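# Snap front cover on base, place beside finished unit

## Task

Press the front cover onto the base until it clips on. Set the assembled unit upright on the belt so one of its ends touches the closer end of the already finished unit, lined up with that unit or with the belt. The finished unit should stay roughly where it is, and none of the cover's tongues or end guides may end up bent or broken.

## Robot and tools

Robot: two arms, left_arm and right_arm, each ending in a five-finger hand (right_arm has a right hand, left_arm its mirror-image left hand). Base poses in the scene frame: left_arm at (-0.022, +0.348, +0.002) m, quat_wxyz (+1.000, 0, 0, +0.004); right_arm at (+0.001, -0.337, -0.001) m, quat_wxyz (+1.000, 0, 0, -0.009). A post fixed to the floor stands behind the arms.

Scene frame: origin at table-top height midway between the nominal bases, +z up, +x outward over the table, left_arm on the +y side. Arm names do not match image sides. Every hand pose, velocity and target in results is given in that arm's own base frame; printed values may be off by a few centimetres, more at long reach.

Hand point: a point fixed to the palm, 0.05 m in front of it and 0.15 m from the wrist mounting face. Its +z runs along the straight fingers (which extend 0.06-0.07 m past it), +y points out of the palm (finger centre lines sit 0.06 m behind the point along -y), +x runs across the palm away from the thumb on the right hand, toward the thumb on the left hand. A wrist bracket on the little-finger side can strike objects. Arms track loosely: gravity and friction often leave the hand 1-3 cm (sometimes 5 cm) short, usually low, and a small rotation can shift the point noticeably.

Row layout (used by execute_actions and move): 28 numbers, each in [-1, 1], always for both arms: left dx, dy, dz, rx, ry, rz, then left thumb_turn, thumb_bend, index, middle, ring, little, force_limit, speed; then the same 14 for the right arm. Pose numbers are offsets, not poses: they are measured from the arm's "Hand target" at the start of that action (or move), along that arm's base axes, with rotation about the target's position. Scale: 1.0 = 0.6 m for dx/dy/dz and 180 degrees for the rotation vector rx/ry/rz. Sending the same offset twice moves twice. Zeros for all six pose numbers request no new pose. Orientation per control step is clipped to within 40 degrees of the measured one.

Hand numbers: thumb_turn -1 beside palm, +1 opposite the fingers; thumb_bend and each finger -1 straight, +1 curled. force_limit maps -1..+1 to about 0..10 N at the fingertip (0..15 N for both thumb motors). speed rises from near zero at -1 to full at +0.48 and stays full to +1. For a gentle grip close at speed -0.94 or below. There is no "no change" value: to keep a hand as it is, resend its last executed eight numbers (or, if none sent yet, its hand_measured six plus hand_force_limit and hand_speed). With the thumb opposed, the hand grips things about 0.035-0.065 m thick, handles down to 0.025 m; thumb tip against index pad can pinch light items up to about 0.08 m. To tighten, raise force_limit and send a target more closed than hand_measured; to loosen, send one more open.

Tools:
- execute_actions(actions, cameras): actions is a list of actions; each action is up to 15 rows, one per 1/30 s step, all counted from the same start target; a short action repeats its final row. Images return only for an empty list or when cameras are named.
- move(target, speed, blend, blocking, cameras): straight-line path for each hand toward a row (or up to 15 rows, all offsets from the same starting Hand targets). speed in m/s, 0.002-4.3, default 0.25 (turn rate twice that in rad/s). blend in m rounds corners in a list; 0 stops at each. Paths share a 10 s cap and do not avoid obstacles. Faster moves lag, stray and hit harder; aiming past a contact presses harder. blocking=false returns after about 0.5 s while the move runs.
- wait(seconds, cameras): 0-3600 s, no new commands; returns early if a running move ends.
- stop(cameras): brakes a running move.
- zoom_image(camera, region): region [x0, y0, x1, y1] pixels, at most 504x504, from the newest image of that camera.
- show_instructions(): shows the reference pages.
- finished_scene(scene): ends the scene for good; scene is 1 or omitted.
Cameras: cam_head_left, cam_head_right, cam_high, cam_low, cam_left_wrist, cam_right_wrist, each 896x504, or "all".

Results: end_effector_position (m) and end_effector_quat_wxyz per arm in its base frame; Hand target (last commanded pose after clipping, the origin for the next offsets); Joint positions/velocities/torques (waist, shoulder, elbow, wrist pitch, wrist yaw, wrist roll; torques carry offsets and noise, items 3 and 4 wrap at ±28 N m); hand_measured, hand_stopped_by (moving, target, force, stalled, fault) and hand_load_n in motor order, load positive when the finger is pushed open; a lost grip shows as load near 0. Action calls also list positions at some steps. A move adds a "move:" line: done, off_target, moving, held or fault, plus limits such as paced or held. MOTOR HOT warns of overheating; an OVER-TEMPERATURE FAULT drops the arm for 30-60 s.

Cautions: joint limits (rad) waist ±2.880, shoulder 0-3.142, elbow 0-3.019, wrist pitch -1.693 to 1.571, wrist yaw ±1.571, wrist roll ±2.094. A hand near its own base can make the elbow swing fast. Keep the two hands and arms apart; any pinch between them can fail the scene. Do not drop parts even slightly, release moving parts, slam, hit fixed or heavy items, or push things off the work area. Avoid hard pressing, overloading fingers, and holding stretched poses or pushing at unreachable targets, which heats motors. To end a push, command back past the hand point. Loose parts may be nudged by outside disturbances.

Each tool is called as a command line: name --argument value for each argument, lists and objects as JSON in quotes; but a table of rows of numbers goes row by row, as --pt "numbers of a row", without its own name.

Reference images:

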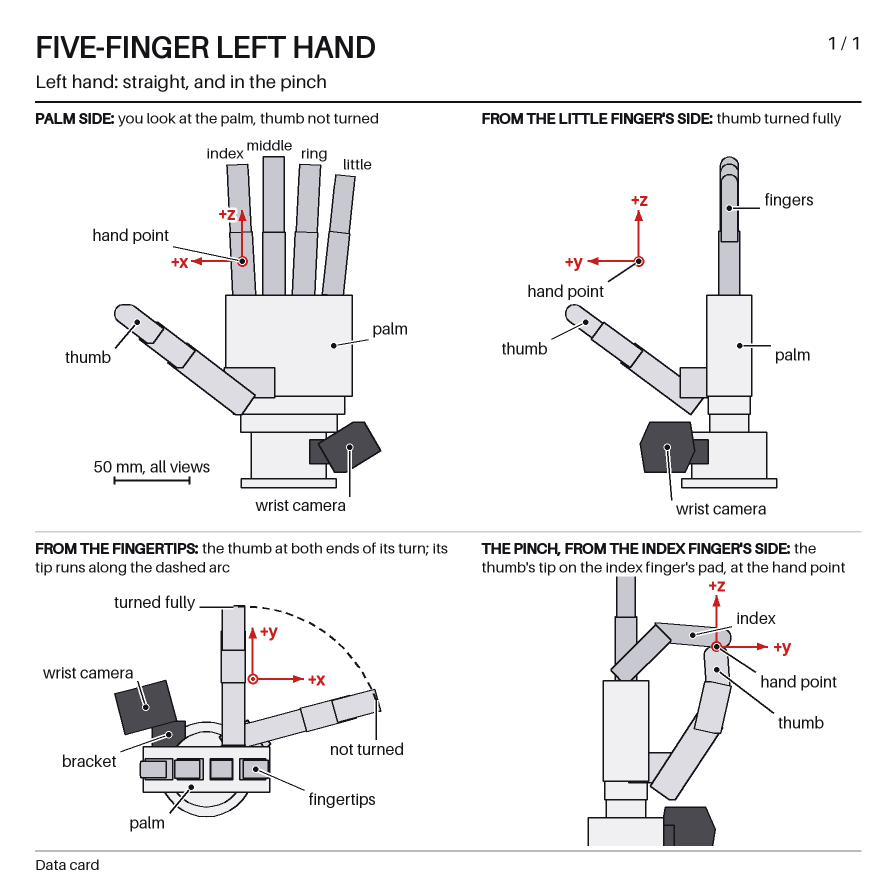

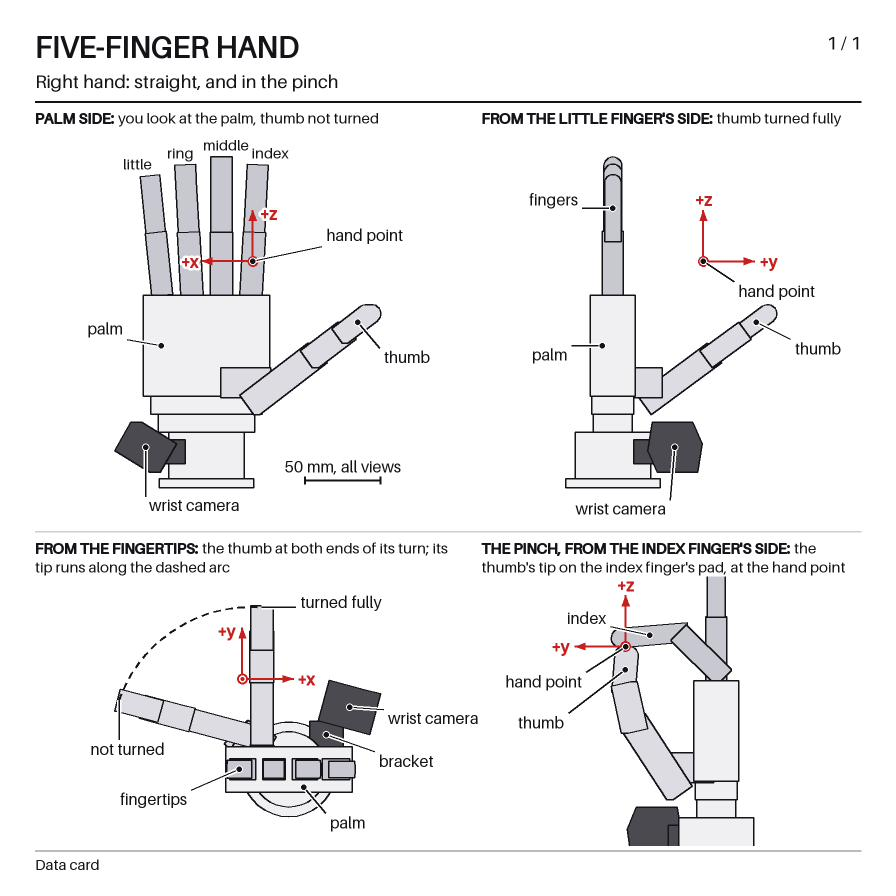

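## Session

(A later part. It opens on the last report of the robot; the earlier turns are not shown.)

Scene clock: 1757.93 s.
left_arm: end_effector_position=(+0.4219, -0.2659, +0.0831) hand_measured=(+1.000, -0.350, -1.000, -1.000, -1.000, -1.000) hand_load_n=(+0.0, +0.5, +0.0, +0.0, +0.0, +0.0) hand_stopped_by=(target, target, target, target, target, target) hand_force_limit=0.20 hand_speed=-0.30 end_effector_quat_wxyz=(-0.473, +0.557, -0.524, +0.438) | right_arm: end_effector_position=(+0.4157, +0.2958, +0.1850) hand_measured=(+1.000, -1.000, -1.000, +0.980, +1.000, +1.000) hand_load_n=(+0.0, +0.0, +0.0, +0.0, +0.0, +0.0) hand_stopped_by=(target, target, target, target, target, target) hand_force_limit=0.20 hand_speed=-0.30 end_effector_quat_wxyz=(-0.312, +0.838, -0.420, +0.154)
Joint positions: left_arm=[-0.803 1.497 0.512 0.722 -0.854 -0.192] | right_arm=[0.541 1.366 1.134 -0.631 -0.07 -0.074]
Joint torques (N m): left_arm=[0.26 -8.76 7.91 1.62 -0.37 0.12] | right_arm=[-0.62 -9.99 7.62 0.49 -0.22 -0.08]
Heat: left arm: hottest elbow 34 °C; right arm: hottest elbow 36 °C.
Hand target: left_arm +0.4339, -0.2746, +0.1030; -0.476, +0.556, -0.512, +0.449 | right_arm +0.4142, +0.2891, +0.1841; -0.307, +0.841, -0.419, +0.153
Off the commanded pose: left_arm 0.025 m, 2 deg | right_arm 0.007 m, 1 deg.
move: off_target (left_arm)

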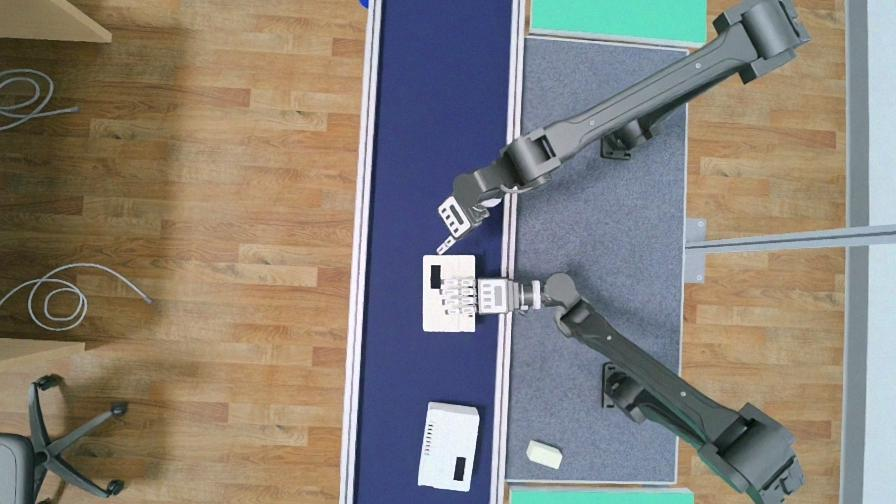

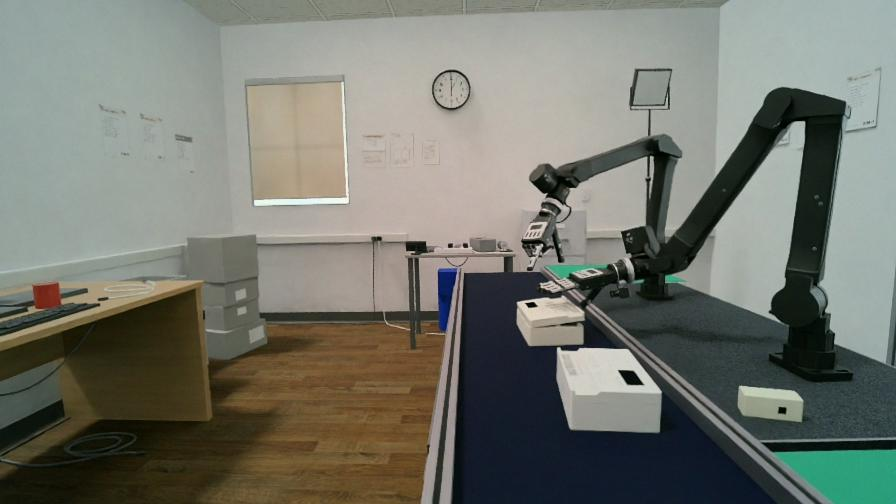

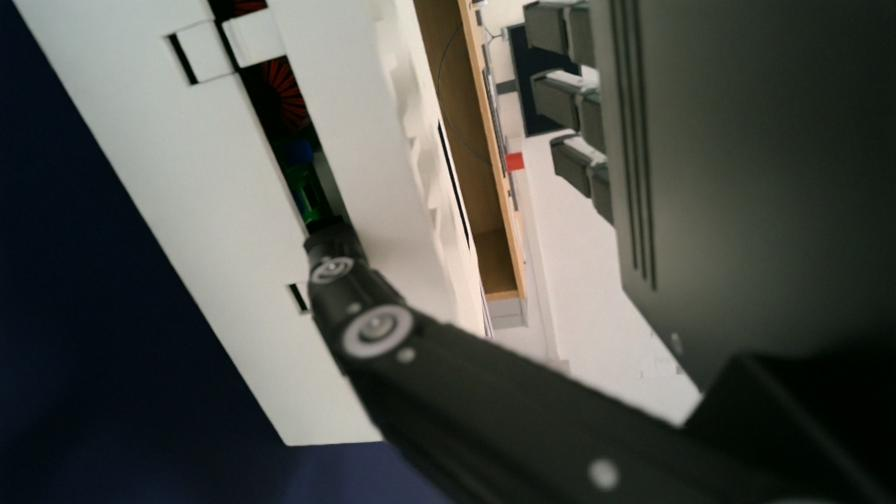

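move --target '[0.003,-0.002,0.007,0,0,0,1,-0.35,-1,-1,-1,-1,0.2,-0.3,0,0,0,0,0,0,1,-1,-1,0.98,1,1,0.2,-0.3]' --speed 0.02 --cameras '["cam_high","cam_low","cam_left_wrist"]'

zoom_image --camera "cam_low" --region '[512, 290, 602, 355]'

zoom_image --camera "cam_left_wrist" --region '[100, 0, 600, 504]'

Scene clock: 1769.33 s.
left_arm: end_effector_position=(+0.4225, -0.2665, +0.0854) hand_measured=(+1.000, -0.350, -1.000, -1.000, -1.000, -1.000) hand_load_n=(+0.0, +1.0, +0.0, +0.0, +0.0, +0.0) hand_stopped_by=(target, target, target, target, target, target) hand_force_limit=0.20 hand_speed=-0.30 end_effector_quat_wxyz=(-0.473, +0.557, -0.525, +0.436) | right_arm: end_effector_position=(+0.4157, +0.2958, +0.1850) hand_measured=(+1.000, -1.000, -1.000, +0.980, +1.000, +1.000) hand_load_n=(+0.0, +0.0, +0.0, +0.0, +0.0, +0.0) hand_stopped_by=(target, target, target, target, target, target) hand_force_limit=0.20 hand_speed=-0.30 end_effector_quat_wxyz=(-0.312, +0.838, -0.420, +0.154)
Joint positions: left_arm=[-0.803 1.489 0.518 0.705 -0.854 -0.192] | right_arm=[0.541 1.366 1.134 -0.631 -0.07 -0.074]
Joint torques (N m): left_arm=[0.32 -8.88 8.1 1.69 -0.31 0.13] | right_arm=[-0.62 -9.99 7.64 0.49 -0.22 -0.08]
Heat: left arm: hottest elbow 34 °C; right arm: hottest elbow 36 °C.
Hand target: left_arm +0.4357, -0.2757, +0.1072; -0.476, +0.556, -0.512, +0.449 | right_arm +0.4142, +0.2891, +0.1841; -0.307, +0.841, -0.419, +0.153
Off the commanded pose: left_arm 0.027 m, 2 deg | right_arm 0.007 m, 1 deg.
move: off_target (left_arm)

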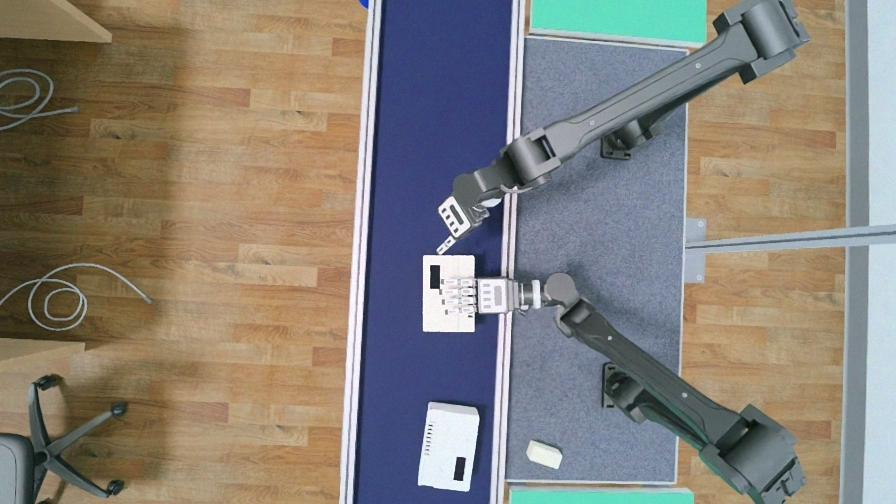

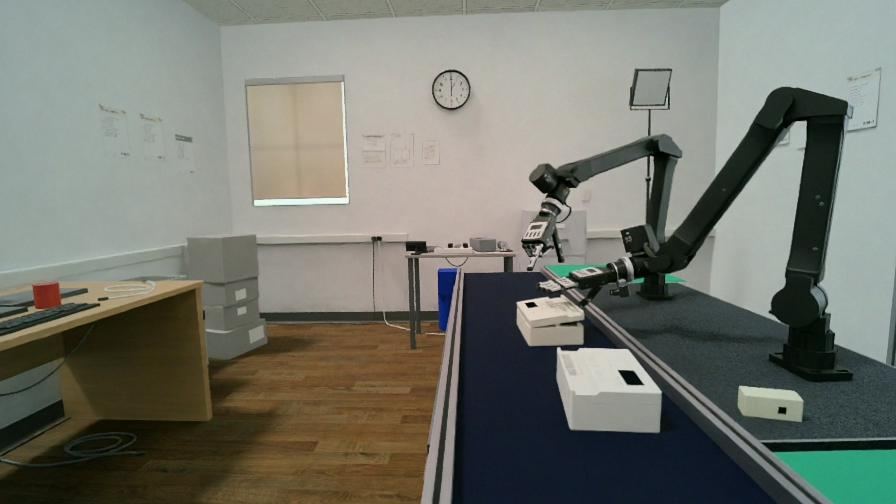

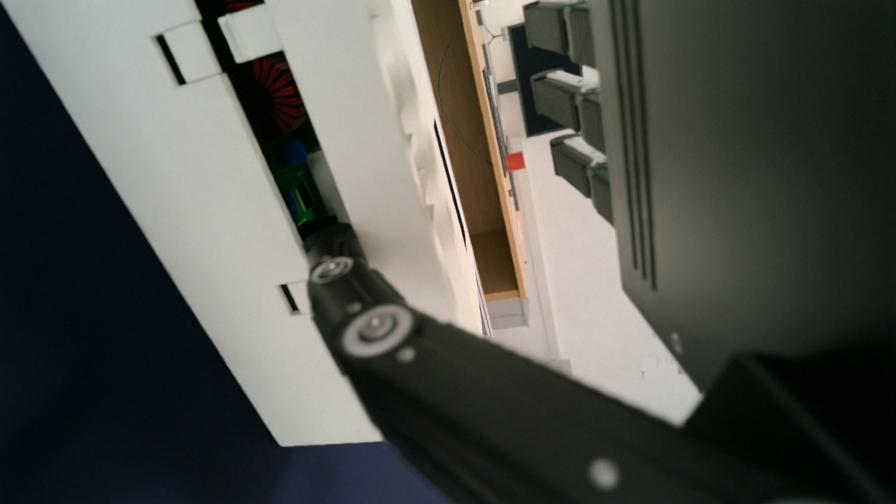

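Scaled by 5.600 from the camera's image (finer frame: 1280x720).

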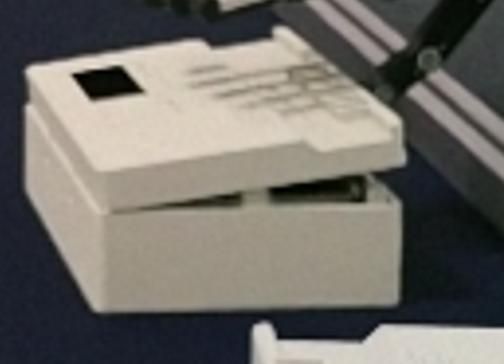

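Scaled by 1.000.

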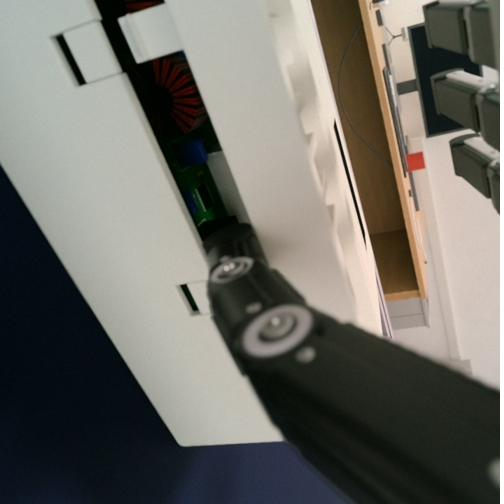

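move --target '[0.01,-0.004,0.004,0,0,0,1,-0.35,-1,-1,-1,-1,0.2,-0.3,0,0,0,0,0,0,1,-1,-1,0.98,1,1,0.2,-0.3]' --speed 0.02 --cameras '["cam_high","cam_low","cam_left_wrist"]'

zoom_image --camera "cam_low" --region '[512, 290, 602, 355]'

zoom_image --camera "cam_high" --region '[415, 245, 500, 345]'

zoom_image --camera "cam_left_wrist" --region '[100, 0, 600, 504]'

Scene clock: 1772.70 s.
left_arm: end_effector_position=(+0.4268, -0.2700, +0.0902) hand_measured=(+1.000, -0.350, -1.000, -1.000, -1.000, -1.000) hand_load_n=(-0.5, +1.0, +0.0, +0.0, +0.0, +0.0) hand_stopped_by=(target, target, target, target, target, target) hand_force_limit=0.20 hand_speed=-0.30 end_effector_quat_wxyz=(-0.473, +0.557, -0.524, +0.438) | right_arm: end_effector_position=(+0.4157, +0.2958, +0.1850) hand_measured=(+1.000, -1.000, -1.000, +0.980, +1.000, +1.000) hand_load_n=(+0.0, +0.0, +0.0, +0.0, +0.0, +0.0) hand_stopped_by=(target, target, target, target, target, target) hand_force_limit=0.20 hand_speed=-0.30 end_effector_quat_wxyz=(-0.312, +0.838, -0.420, +0.154)
Joint positions: left_arm=[-0.801 1.489 0.534 0.696 -0.854 -0.189] | right_arm=[0.541 1.366 1.134 -0.631 -0.07 -0.074]
Joint torques (N m): left_arm=[0.26 -8.94 8.28 1.63 -0.09 0.13] | right_arm=[-0.62 -9.99 7.64 0.47 -0.22 -0.08]
Heat: left arm: hottest elbow 34 °C; right arm: hottest elbow 36 °C.
Hand target: left_arm +0.4417, -0.2783, +0.1097; -0.476, +0.556, -0.512, +0.449 | right_arm +0.4142, +0.2891, +0.1841; -0.307, +0.841, -0.419, +0.153
Off the commanded pose: left_arm 0.026 m, 2 deg | right_arm 0.007 m, 1 deg.
move: off_target (left_arm)

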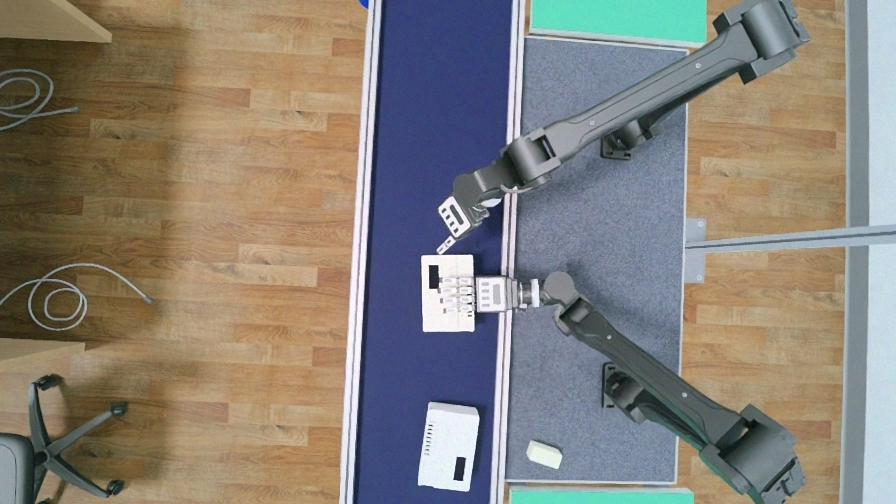

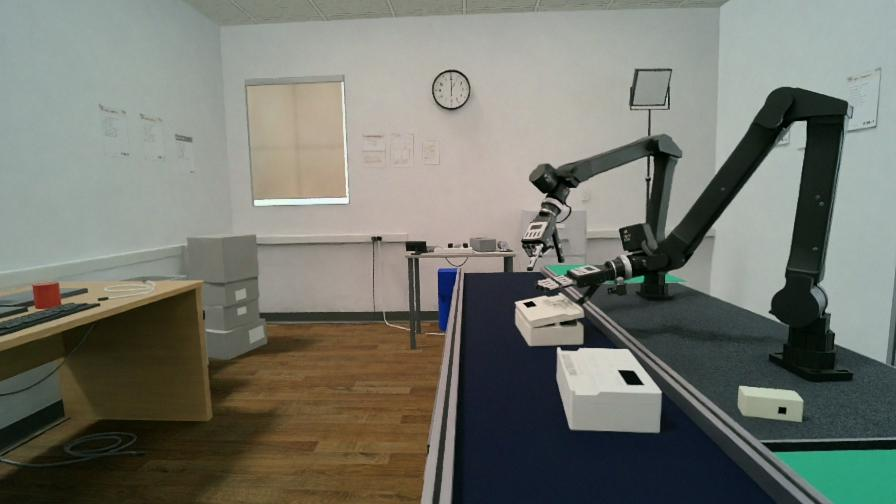

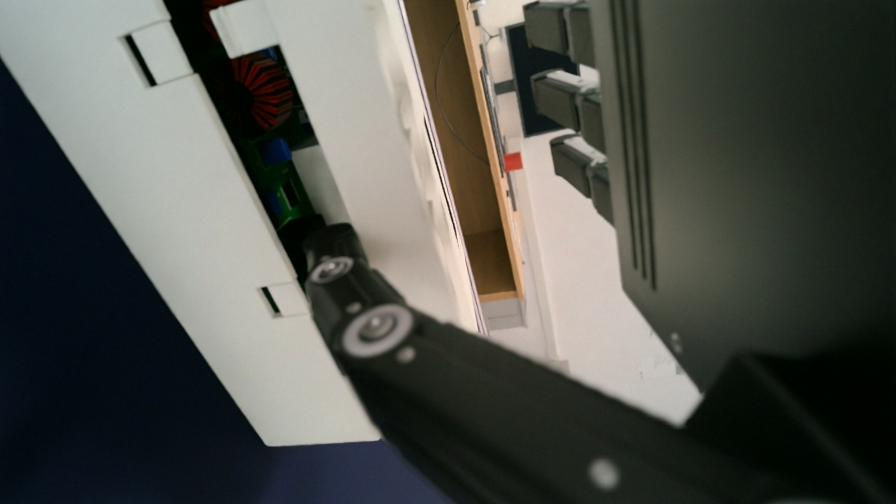

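Scaled by 5.600 from the camera's image (finer frame: 1280x720).

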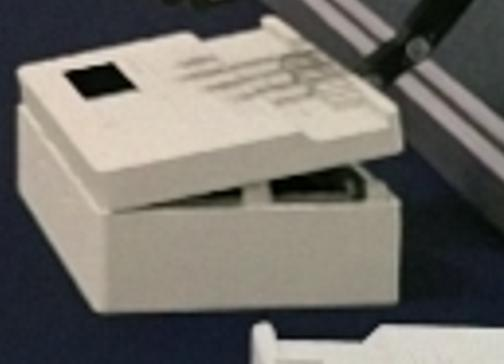

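Scaled by 5.040 from the camera's image (finer frame: 1280x720).

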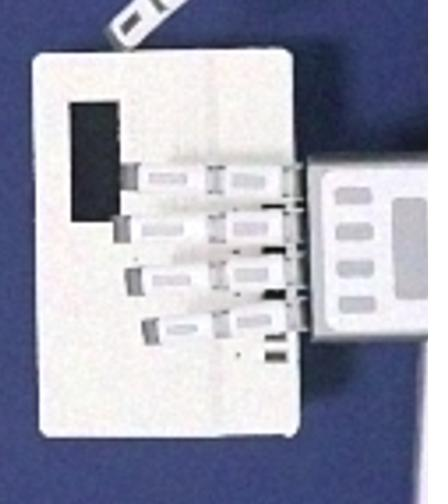

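Scaled by 1.000.

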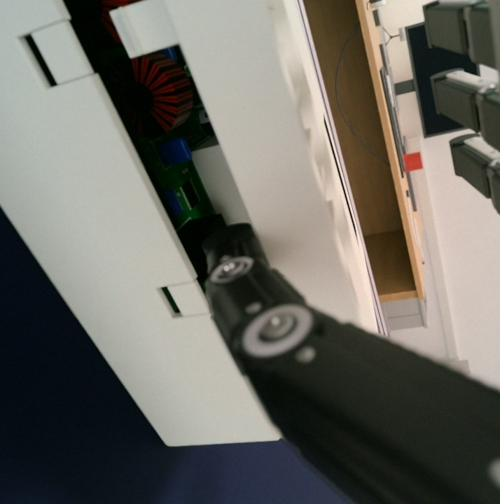

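execute_actions --actions '[]'

zoom_image --camera "cam_low" --region '[512, 290, 560, 325]'

Scene clock: 1780.03 s.
left_arm: end_effector_position=(+0.4268, -0.2699, +0.0901) hand_measured=(+1.000, -0.350, -1.000, -1.000, -1.000, -1.000) hand_load_n=(-0.5, +1.0, +0.0, +0.0, +0.0, +0.0) hand_stopped_by=(target, target, target, target, target, target) hand_force_limit=0.20 hand_speed=-0.30 end_effector_quat_wxyz=(-0.473, +0.557, -0.524, +0.438) | right_arm: end_effector_position=(+0.4157, +0.2958, +0.1850) hand_measured=(+1.000, -1.000, -1.000, +0.980, +1.000, +1.000) hand_load_n=(+0.0, +0.0, +0.0, +0.0, +0.0, +0.0) hand_stopped_by=(target, target, target, target, target, target) hand_force_limit=0.20 hand_speed=-0.30 end_effector_quat_wxyz=(-0.312, +0.838, -0.420, +0.154)
Joint positions: left_arm=[-0.801 1.489 0.534 0.695 -0.854 -0.189] | right_arm=[0.541 1.366 1.134 -0.631 -0.07 -0.074]
Joint velocities: within noise
Joint torques (N m): left_arm=[0.44 -8.23 8.31 1.61 -0.09 0.11] | right_arm=[-0.62 -9.99 7.64 0.47 -0.22 -0.08]
Heat: left arm: hottest elbow 34 °C; right arm: hottest elbow 36 °C.
Hand target: left_arm +0.4417, -0.2783, +0.1097; -0.476, +0.556, -0.512, +0.449 | right_arm +0.4142, +0.2891, +0.1841; -0.307, +0.841, -0.419, +0.153
Off the commanded pose: left_arm 0.026 m, 2 deg | right_arm 0.007 m, 1 deg.

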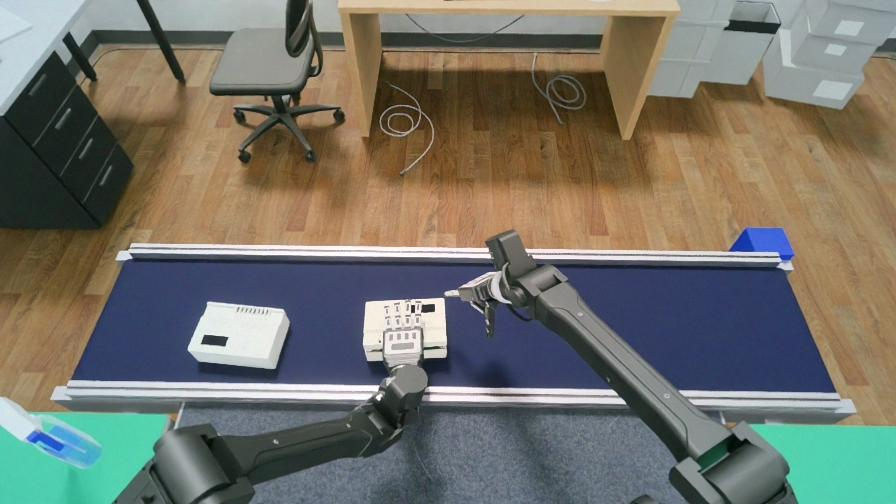

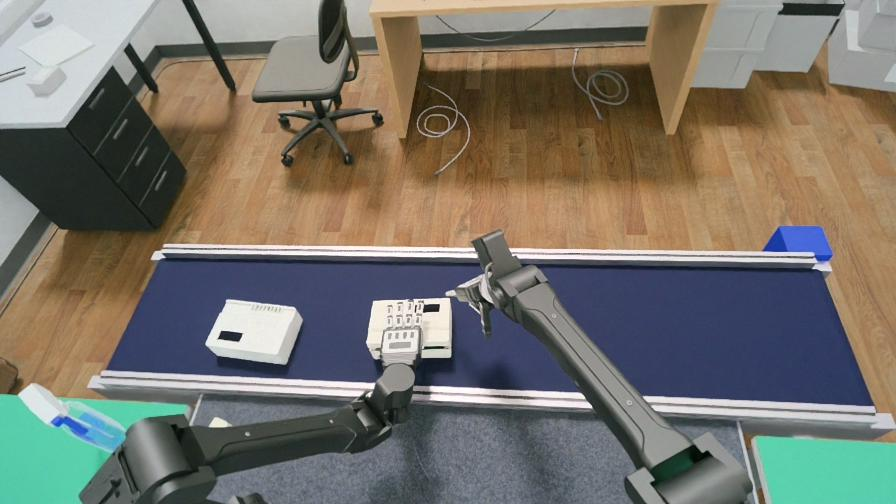

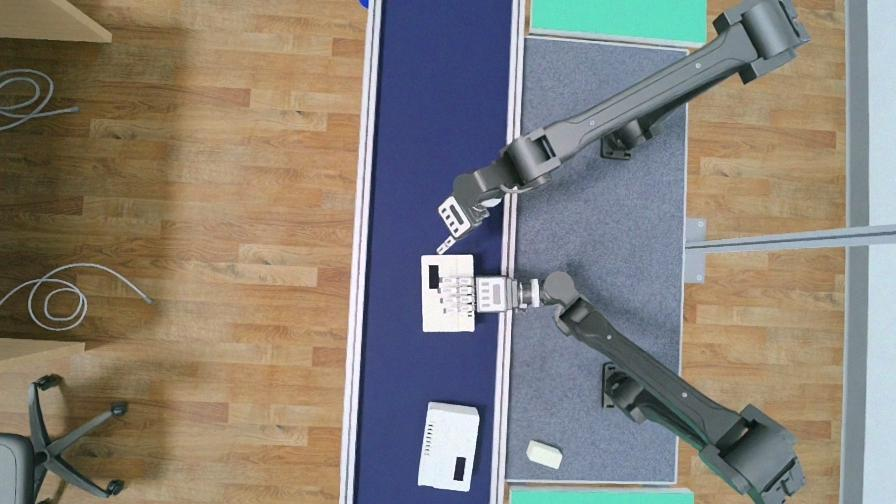

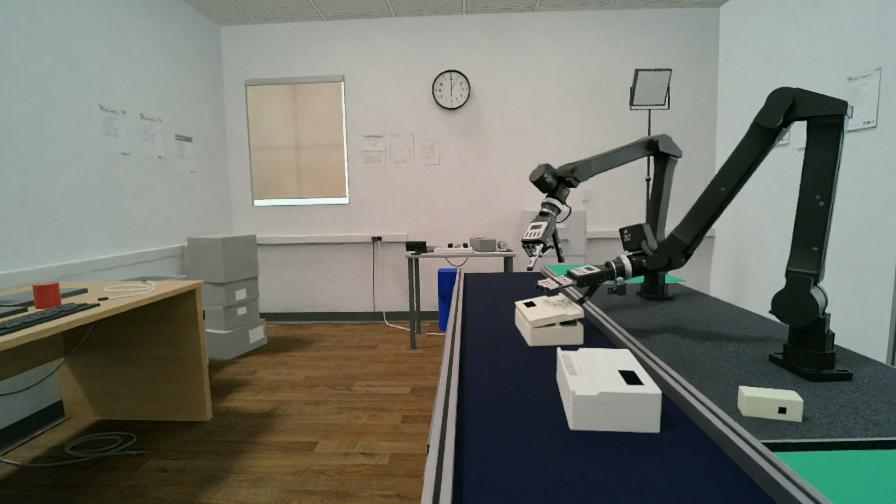

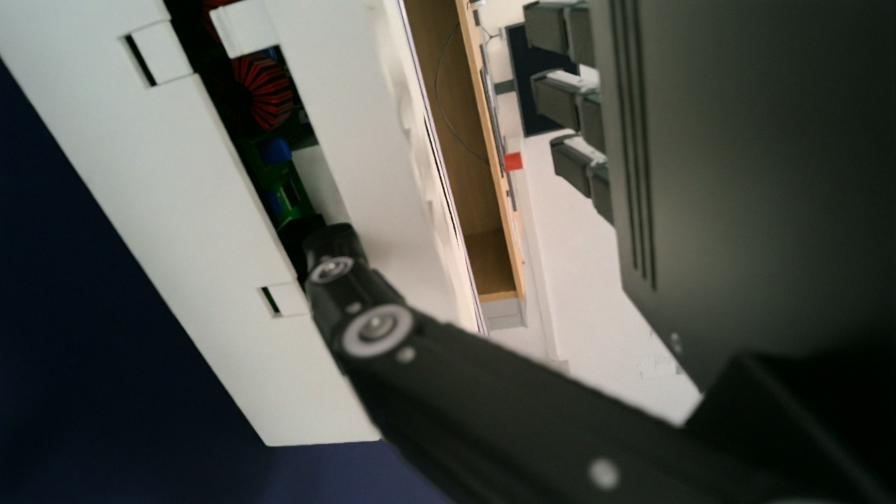

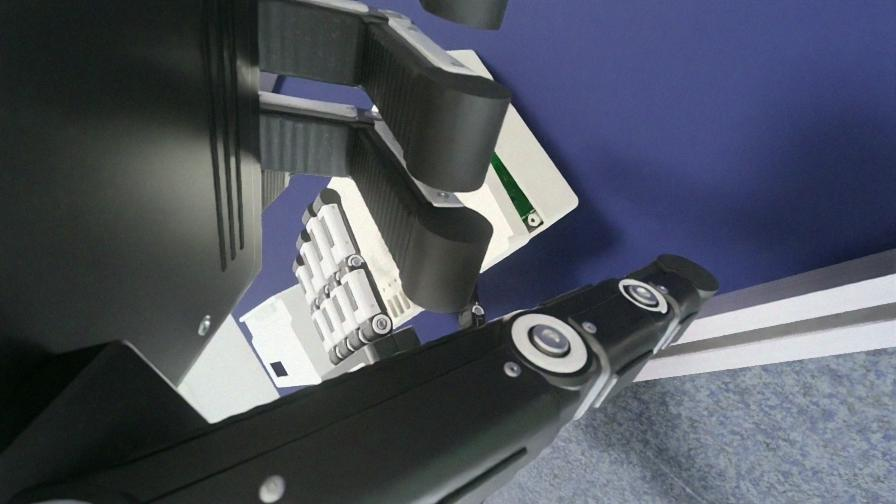

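Scaled by 10.500 from the camera's image (finer frame: 1280x720).

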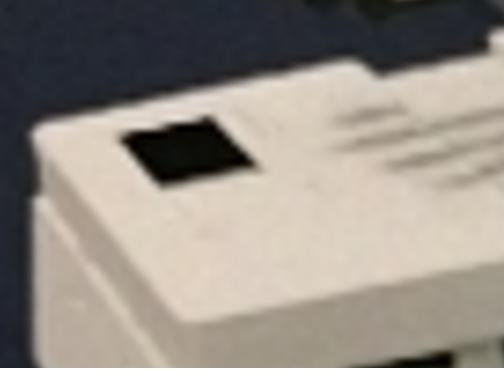

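zoom_image --camera "cam_right_wrist" --region '[400, 40, 600, 260]'

zoom_image --camera "cam_head_right" --region '[355, 285, 465, 375]'

zoom_image --camera "cam_head_left" --region '[350, 285, 460, 375]'

Scaled by 2.291 from the camera's image (finer frame: 1280x720).

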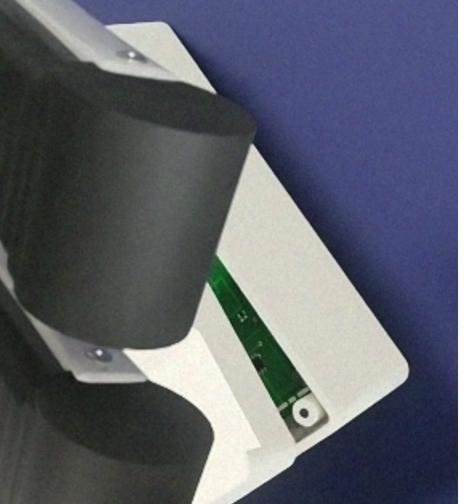

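Scaled by 4.582 from the camera's image (finer frame: 1280x720).

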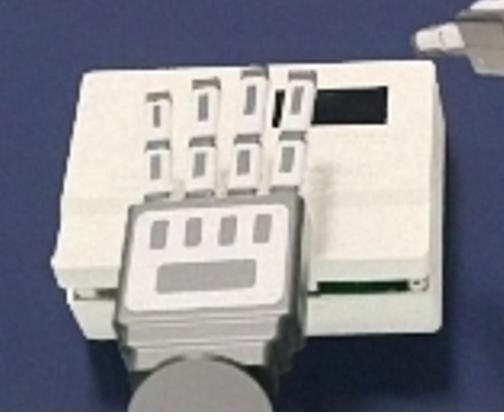

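Scaled by 4.582 from the camera's image (finer frame: 1280x720).

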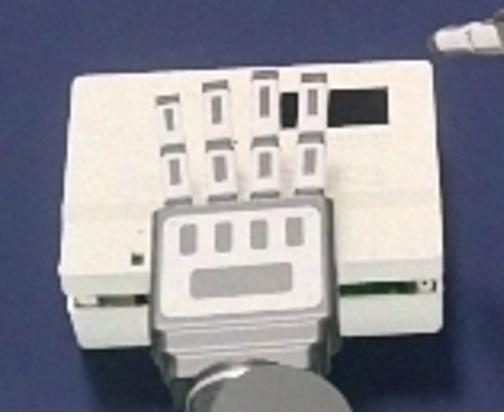

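zoom_image --camera "cam_low" --region '[524, 305, 564, 350]'

zoom_image --camera "cam_low" --region '[560, 305, 600, 350]'

Scaled by 11.200 from the camera's image (finer frame: 1280x720).

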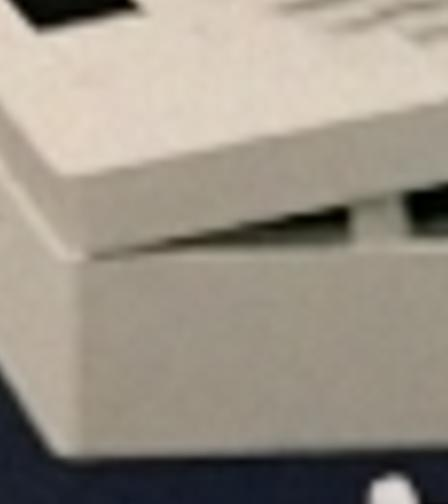

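Scaled by 11.200 from the camera's image (finer frame: 1280x720).

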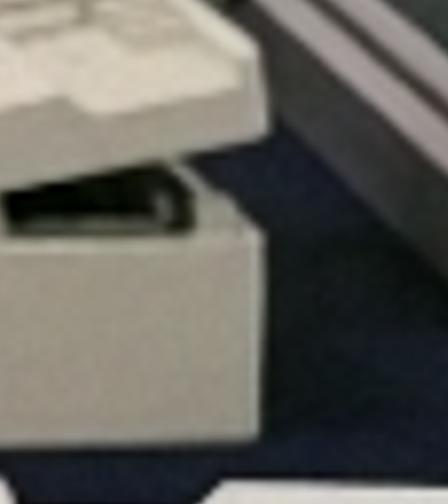

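move --pt "0 0 0 0 0 0 1 -0.35 -1 -1 -1 -1 0.2 -0.3 0.047 0.07 0 0 0 0 1 -1 -1 0.98 1 1 0.2 -0.3" --pt "0 0 0 0 0 0 1 -0.35 -1 -1 -1 -1 0.2 -0.3 0.047 0.07 -0.083 0 0 0 1 -1 -1 0.98 1 1 0.2 -0.3" --speed 0.08 --cameras '["cam_high","cam_low","cam_right_wrist","cam_head_left"]'

zoom_image --camera "cam_high" --region '[415, 245, 500, 345]'

zoom_image --camera "cam_low" --region '[512, 270, 602, 355]'

Scene clock: 1822.90 s.
left_arm: end_effector_position=(+0.4268, -0.2699, +0.0901) hand_measured=(+1.000, -0.350, -1.000, -1.000, -1.000, -1.000) hand_load_n=(-0.5, +1.0, +0.0, +0.0, +0.0, +0.0) hand_stopped_by=(target, target, target, target, target, target) hand_force_limit=0.20 hand_speed=-0.30 end_effector_quat_wxyz=(-0.473, +0.557, -0.524, +0.438) | right_arm: end_effector_position=(+0.4434, +0.3249, +0.1419) hand_measured=(+1.000, -1.000, -1.000, +0.980, +1.000, +1.000) hand_load_n=(+0.0, +0.0, +0.0, +0.0, +0.0, +0.0) hand_stopped_by=(target, target, target, target, target, target) hand_force_limit=0.20 hand_speed=-0.30 end_effector_quat_wxyz=(-0.305, +0.842, -0.418, +0.155)
Joint positions: left_arm=[-0.801 1.489 0.534 0.695 -0.854 -0.189] | right_arm=[0.568 1.504 1.166 -0.534 -0.046 -0.064]
Joint torques (N m): left_arm=[0.26 -8.47 8.23 1.74 -0.08 0.11] | right_arm=[1.14 -10.34 7.09 1.8 0.04 0.16]
Heat: left arm: hottest elbow 35 °C; right arm: hottest elbow 37 °C.
Hand target: left_arm +0.4417, -0.2783, +0.1097; -0.476, +0.556, -0.512, +0.449 | right_arm +0.4425, +0.3311, +0.1345; -0.307, +0.841, -0.419, +0.153
Off the commanded pose: left_arm 0.026 m, 2 deg | right_arm 0.010 m, 0 deg.
move: done
Images, in order (width x height): cam_head_left 896x504, cam_high 896x504, cam_low 896x504, cam_right_wrist 896x504.

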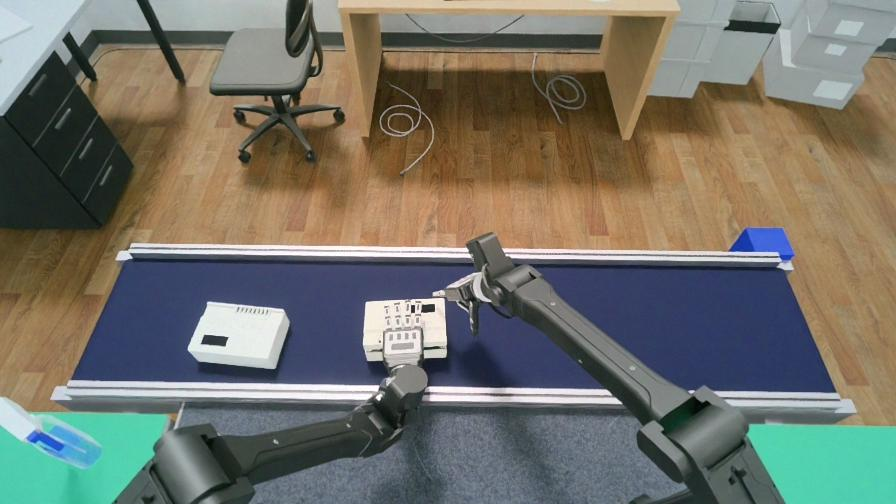

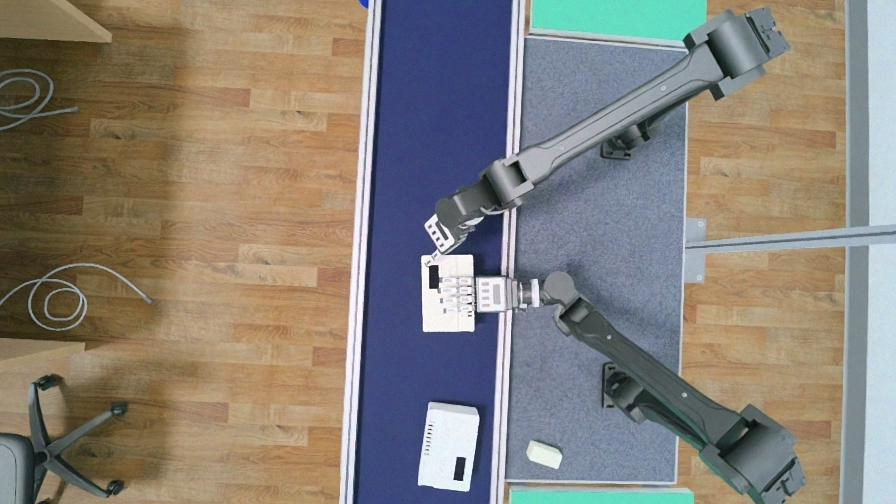

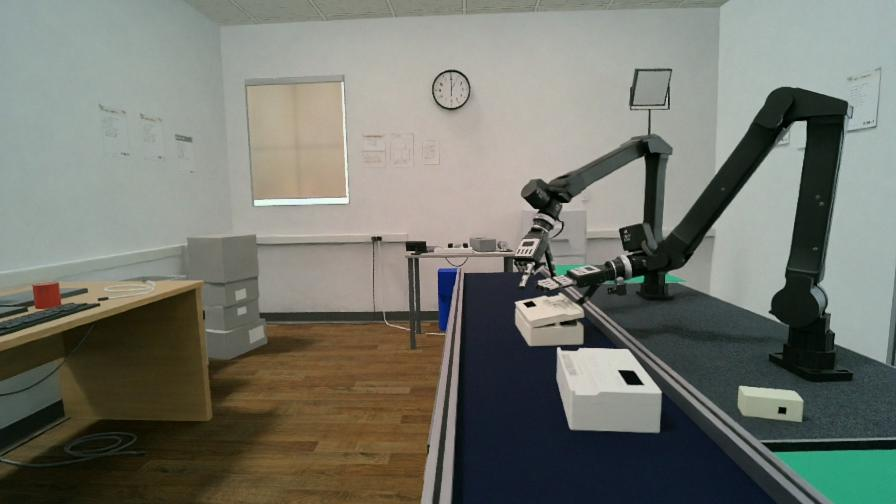

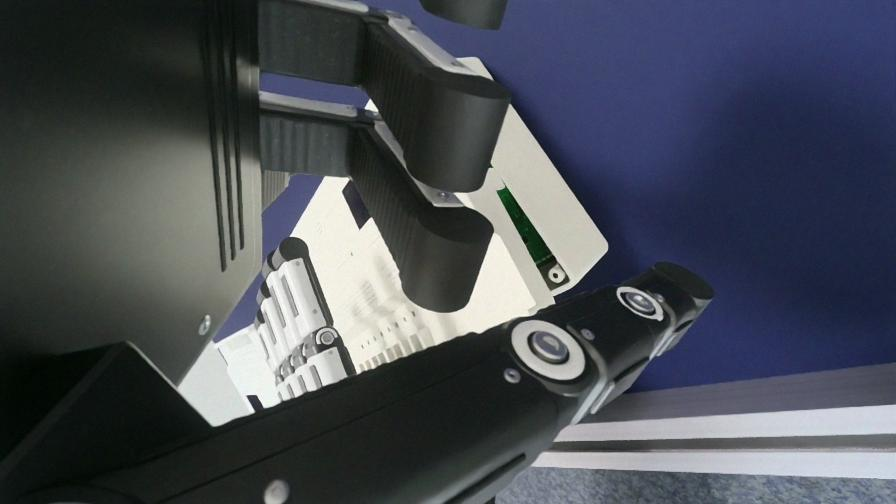

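Scaled by 5.040 from the camera's image (finer frame: 1280x720).

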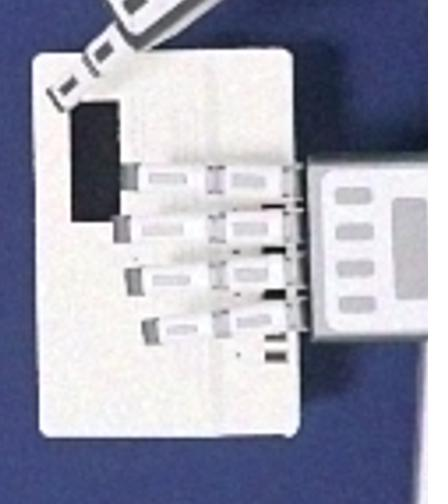

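Scaled by 5.600 from the camera's image (finer frame: 1280x720).

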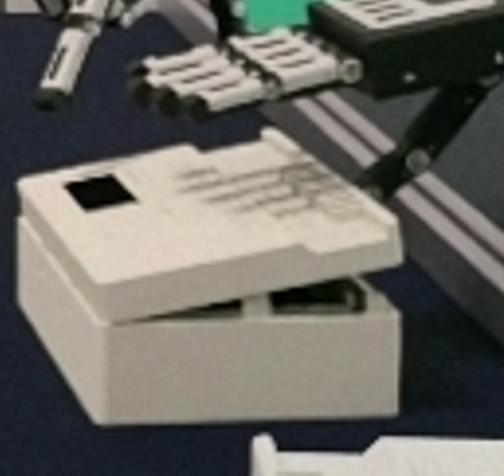

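move --target '[0,0,0,0,0,0,1,-0.35,-1,-1,-1,-1,0.2,-0.3,0.013,0.032,-0.04,0,0,0,1,-1,-1,0.98,1,1,0.2,-0.3]' --speed 0.05 --cameras '["cam_high","cam_low"]'

zoom_image --camera "cam_high" --region '[415, 245, 500, 345]'

zoom_image --camera "cam_low" --region '[512, 270, 602, 355]'

Scene clock: 1831.30 s.
left_arm: end_effector_position=(+0.4268, -0.2699, +0.0901) hand_measured=(+1.000, -0.350, -1.000, -1.000, -1.000, -1.000) hand_load_n=(-0.5, +1.0, +0.0, +0.0, +0.0, +0.0) hand_stopped_by=(target, target, target, target, target, target) hand_force_limit=0.20 hand_speed=-0.30 end_effector_quat_wxyz=(-0.473, +0.557, -0.524, +0.438) | right_arm: end_effector_position=(+0.4490, +0.3416, +0.1147) hand_measured=(+1.000, -1.000, -1.000, +0.980, +1.000, +1.000) hand_load_n=(+0.0, +0.0, +0.0, +0.0, +0.0, +0.0) hand_stopped_by=(target, target, target, target, target, target) hand_force_limit=0.20 hand_speed=-0.30 end_effector_quat_wxyz=(-0.302, +0.842, -0.419, +0.154)
Joint positions: left_arm=[-0.801 1.489 0.534 0.695 -0.854 -0.189] | right_arm=[0.591 1.568 1.166 -0.477 -0.031 -0.047]
Joint torques (N m): left_arm=[0.67 -8.29 8.23 1.68 -0.08 0.15] | right_arm=[1.26 -10.87 7.6 1.74 0.06 0.15]
Heat: left arm: hottest elbow 35 °C; right arm: hottest elbow 37 °C.
Hand target: left_arm +0.4417, -0.2783, +0.1097; -0.476, +0.556, -0.512, +0.449 | right_arm +0.4503, +0.3504, +0.1106; -0.307, +0.841, -0.419, +0.153
Off the commanded pose: left_arm 0.026 m, 2 deg | right_arm 0.010 m, 1 deg.
move: done

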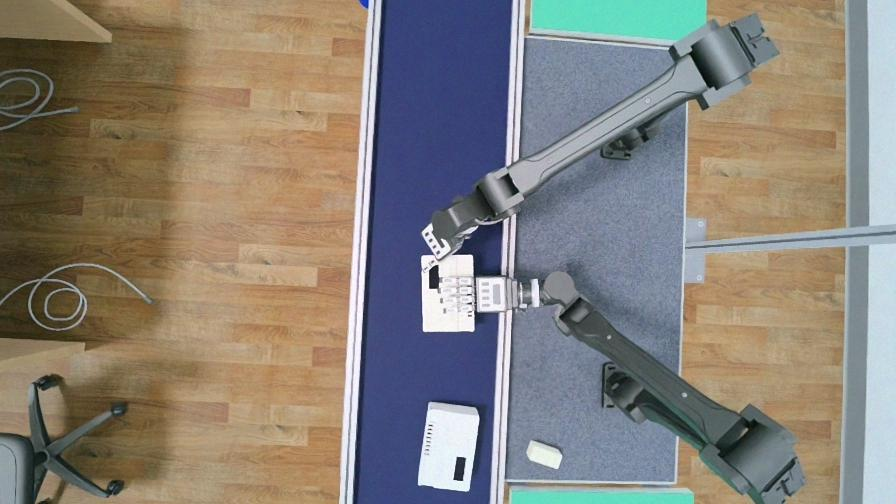

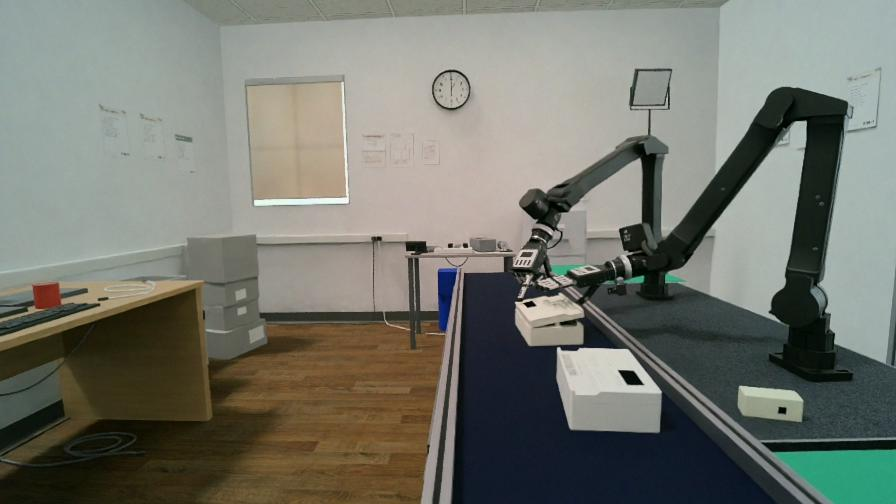

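Scaled by 5.040 from the camera's image (finer frame: 1280x720).

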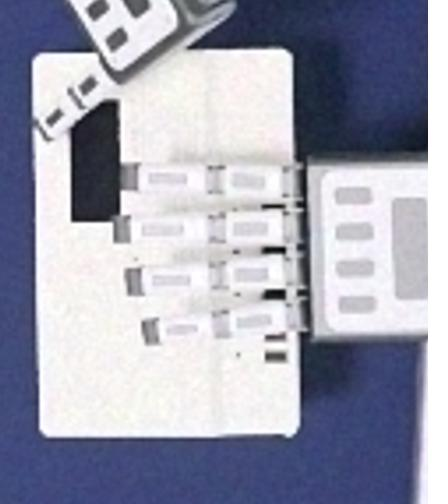

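Scaled by 5.600 from the camera's image (finer frame: 1280x720).

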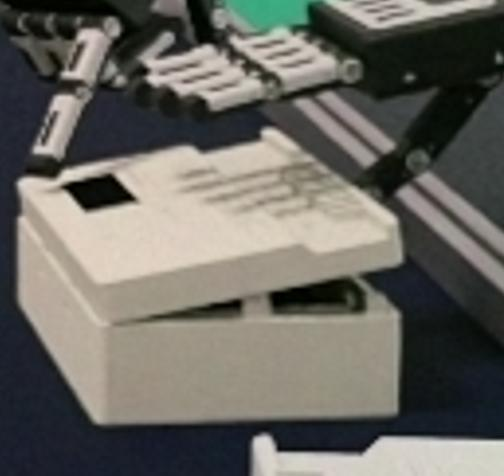

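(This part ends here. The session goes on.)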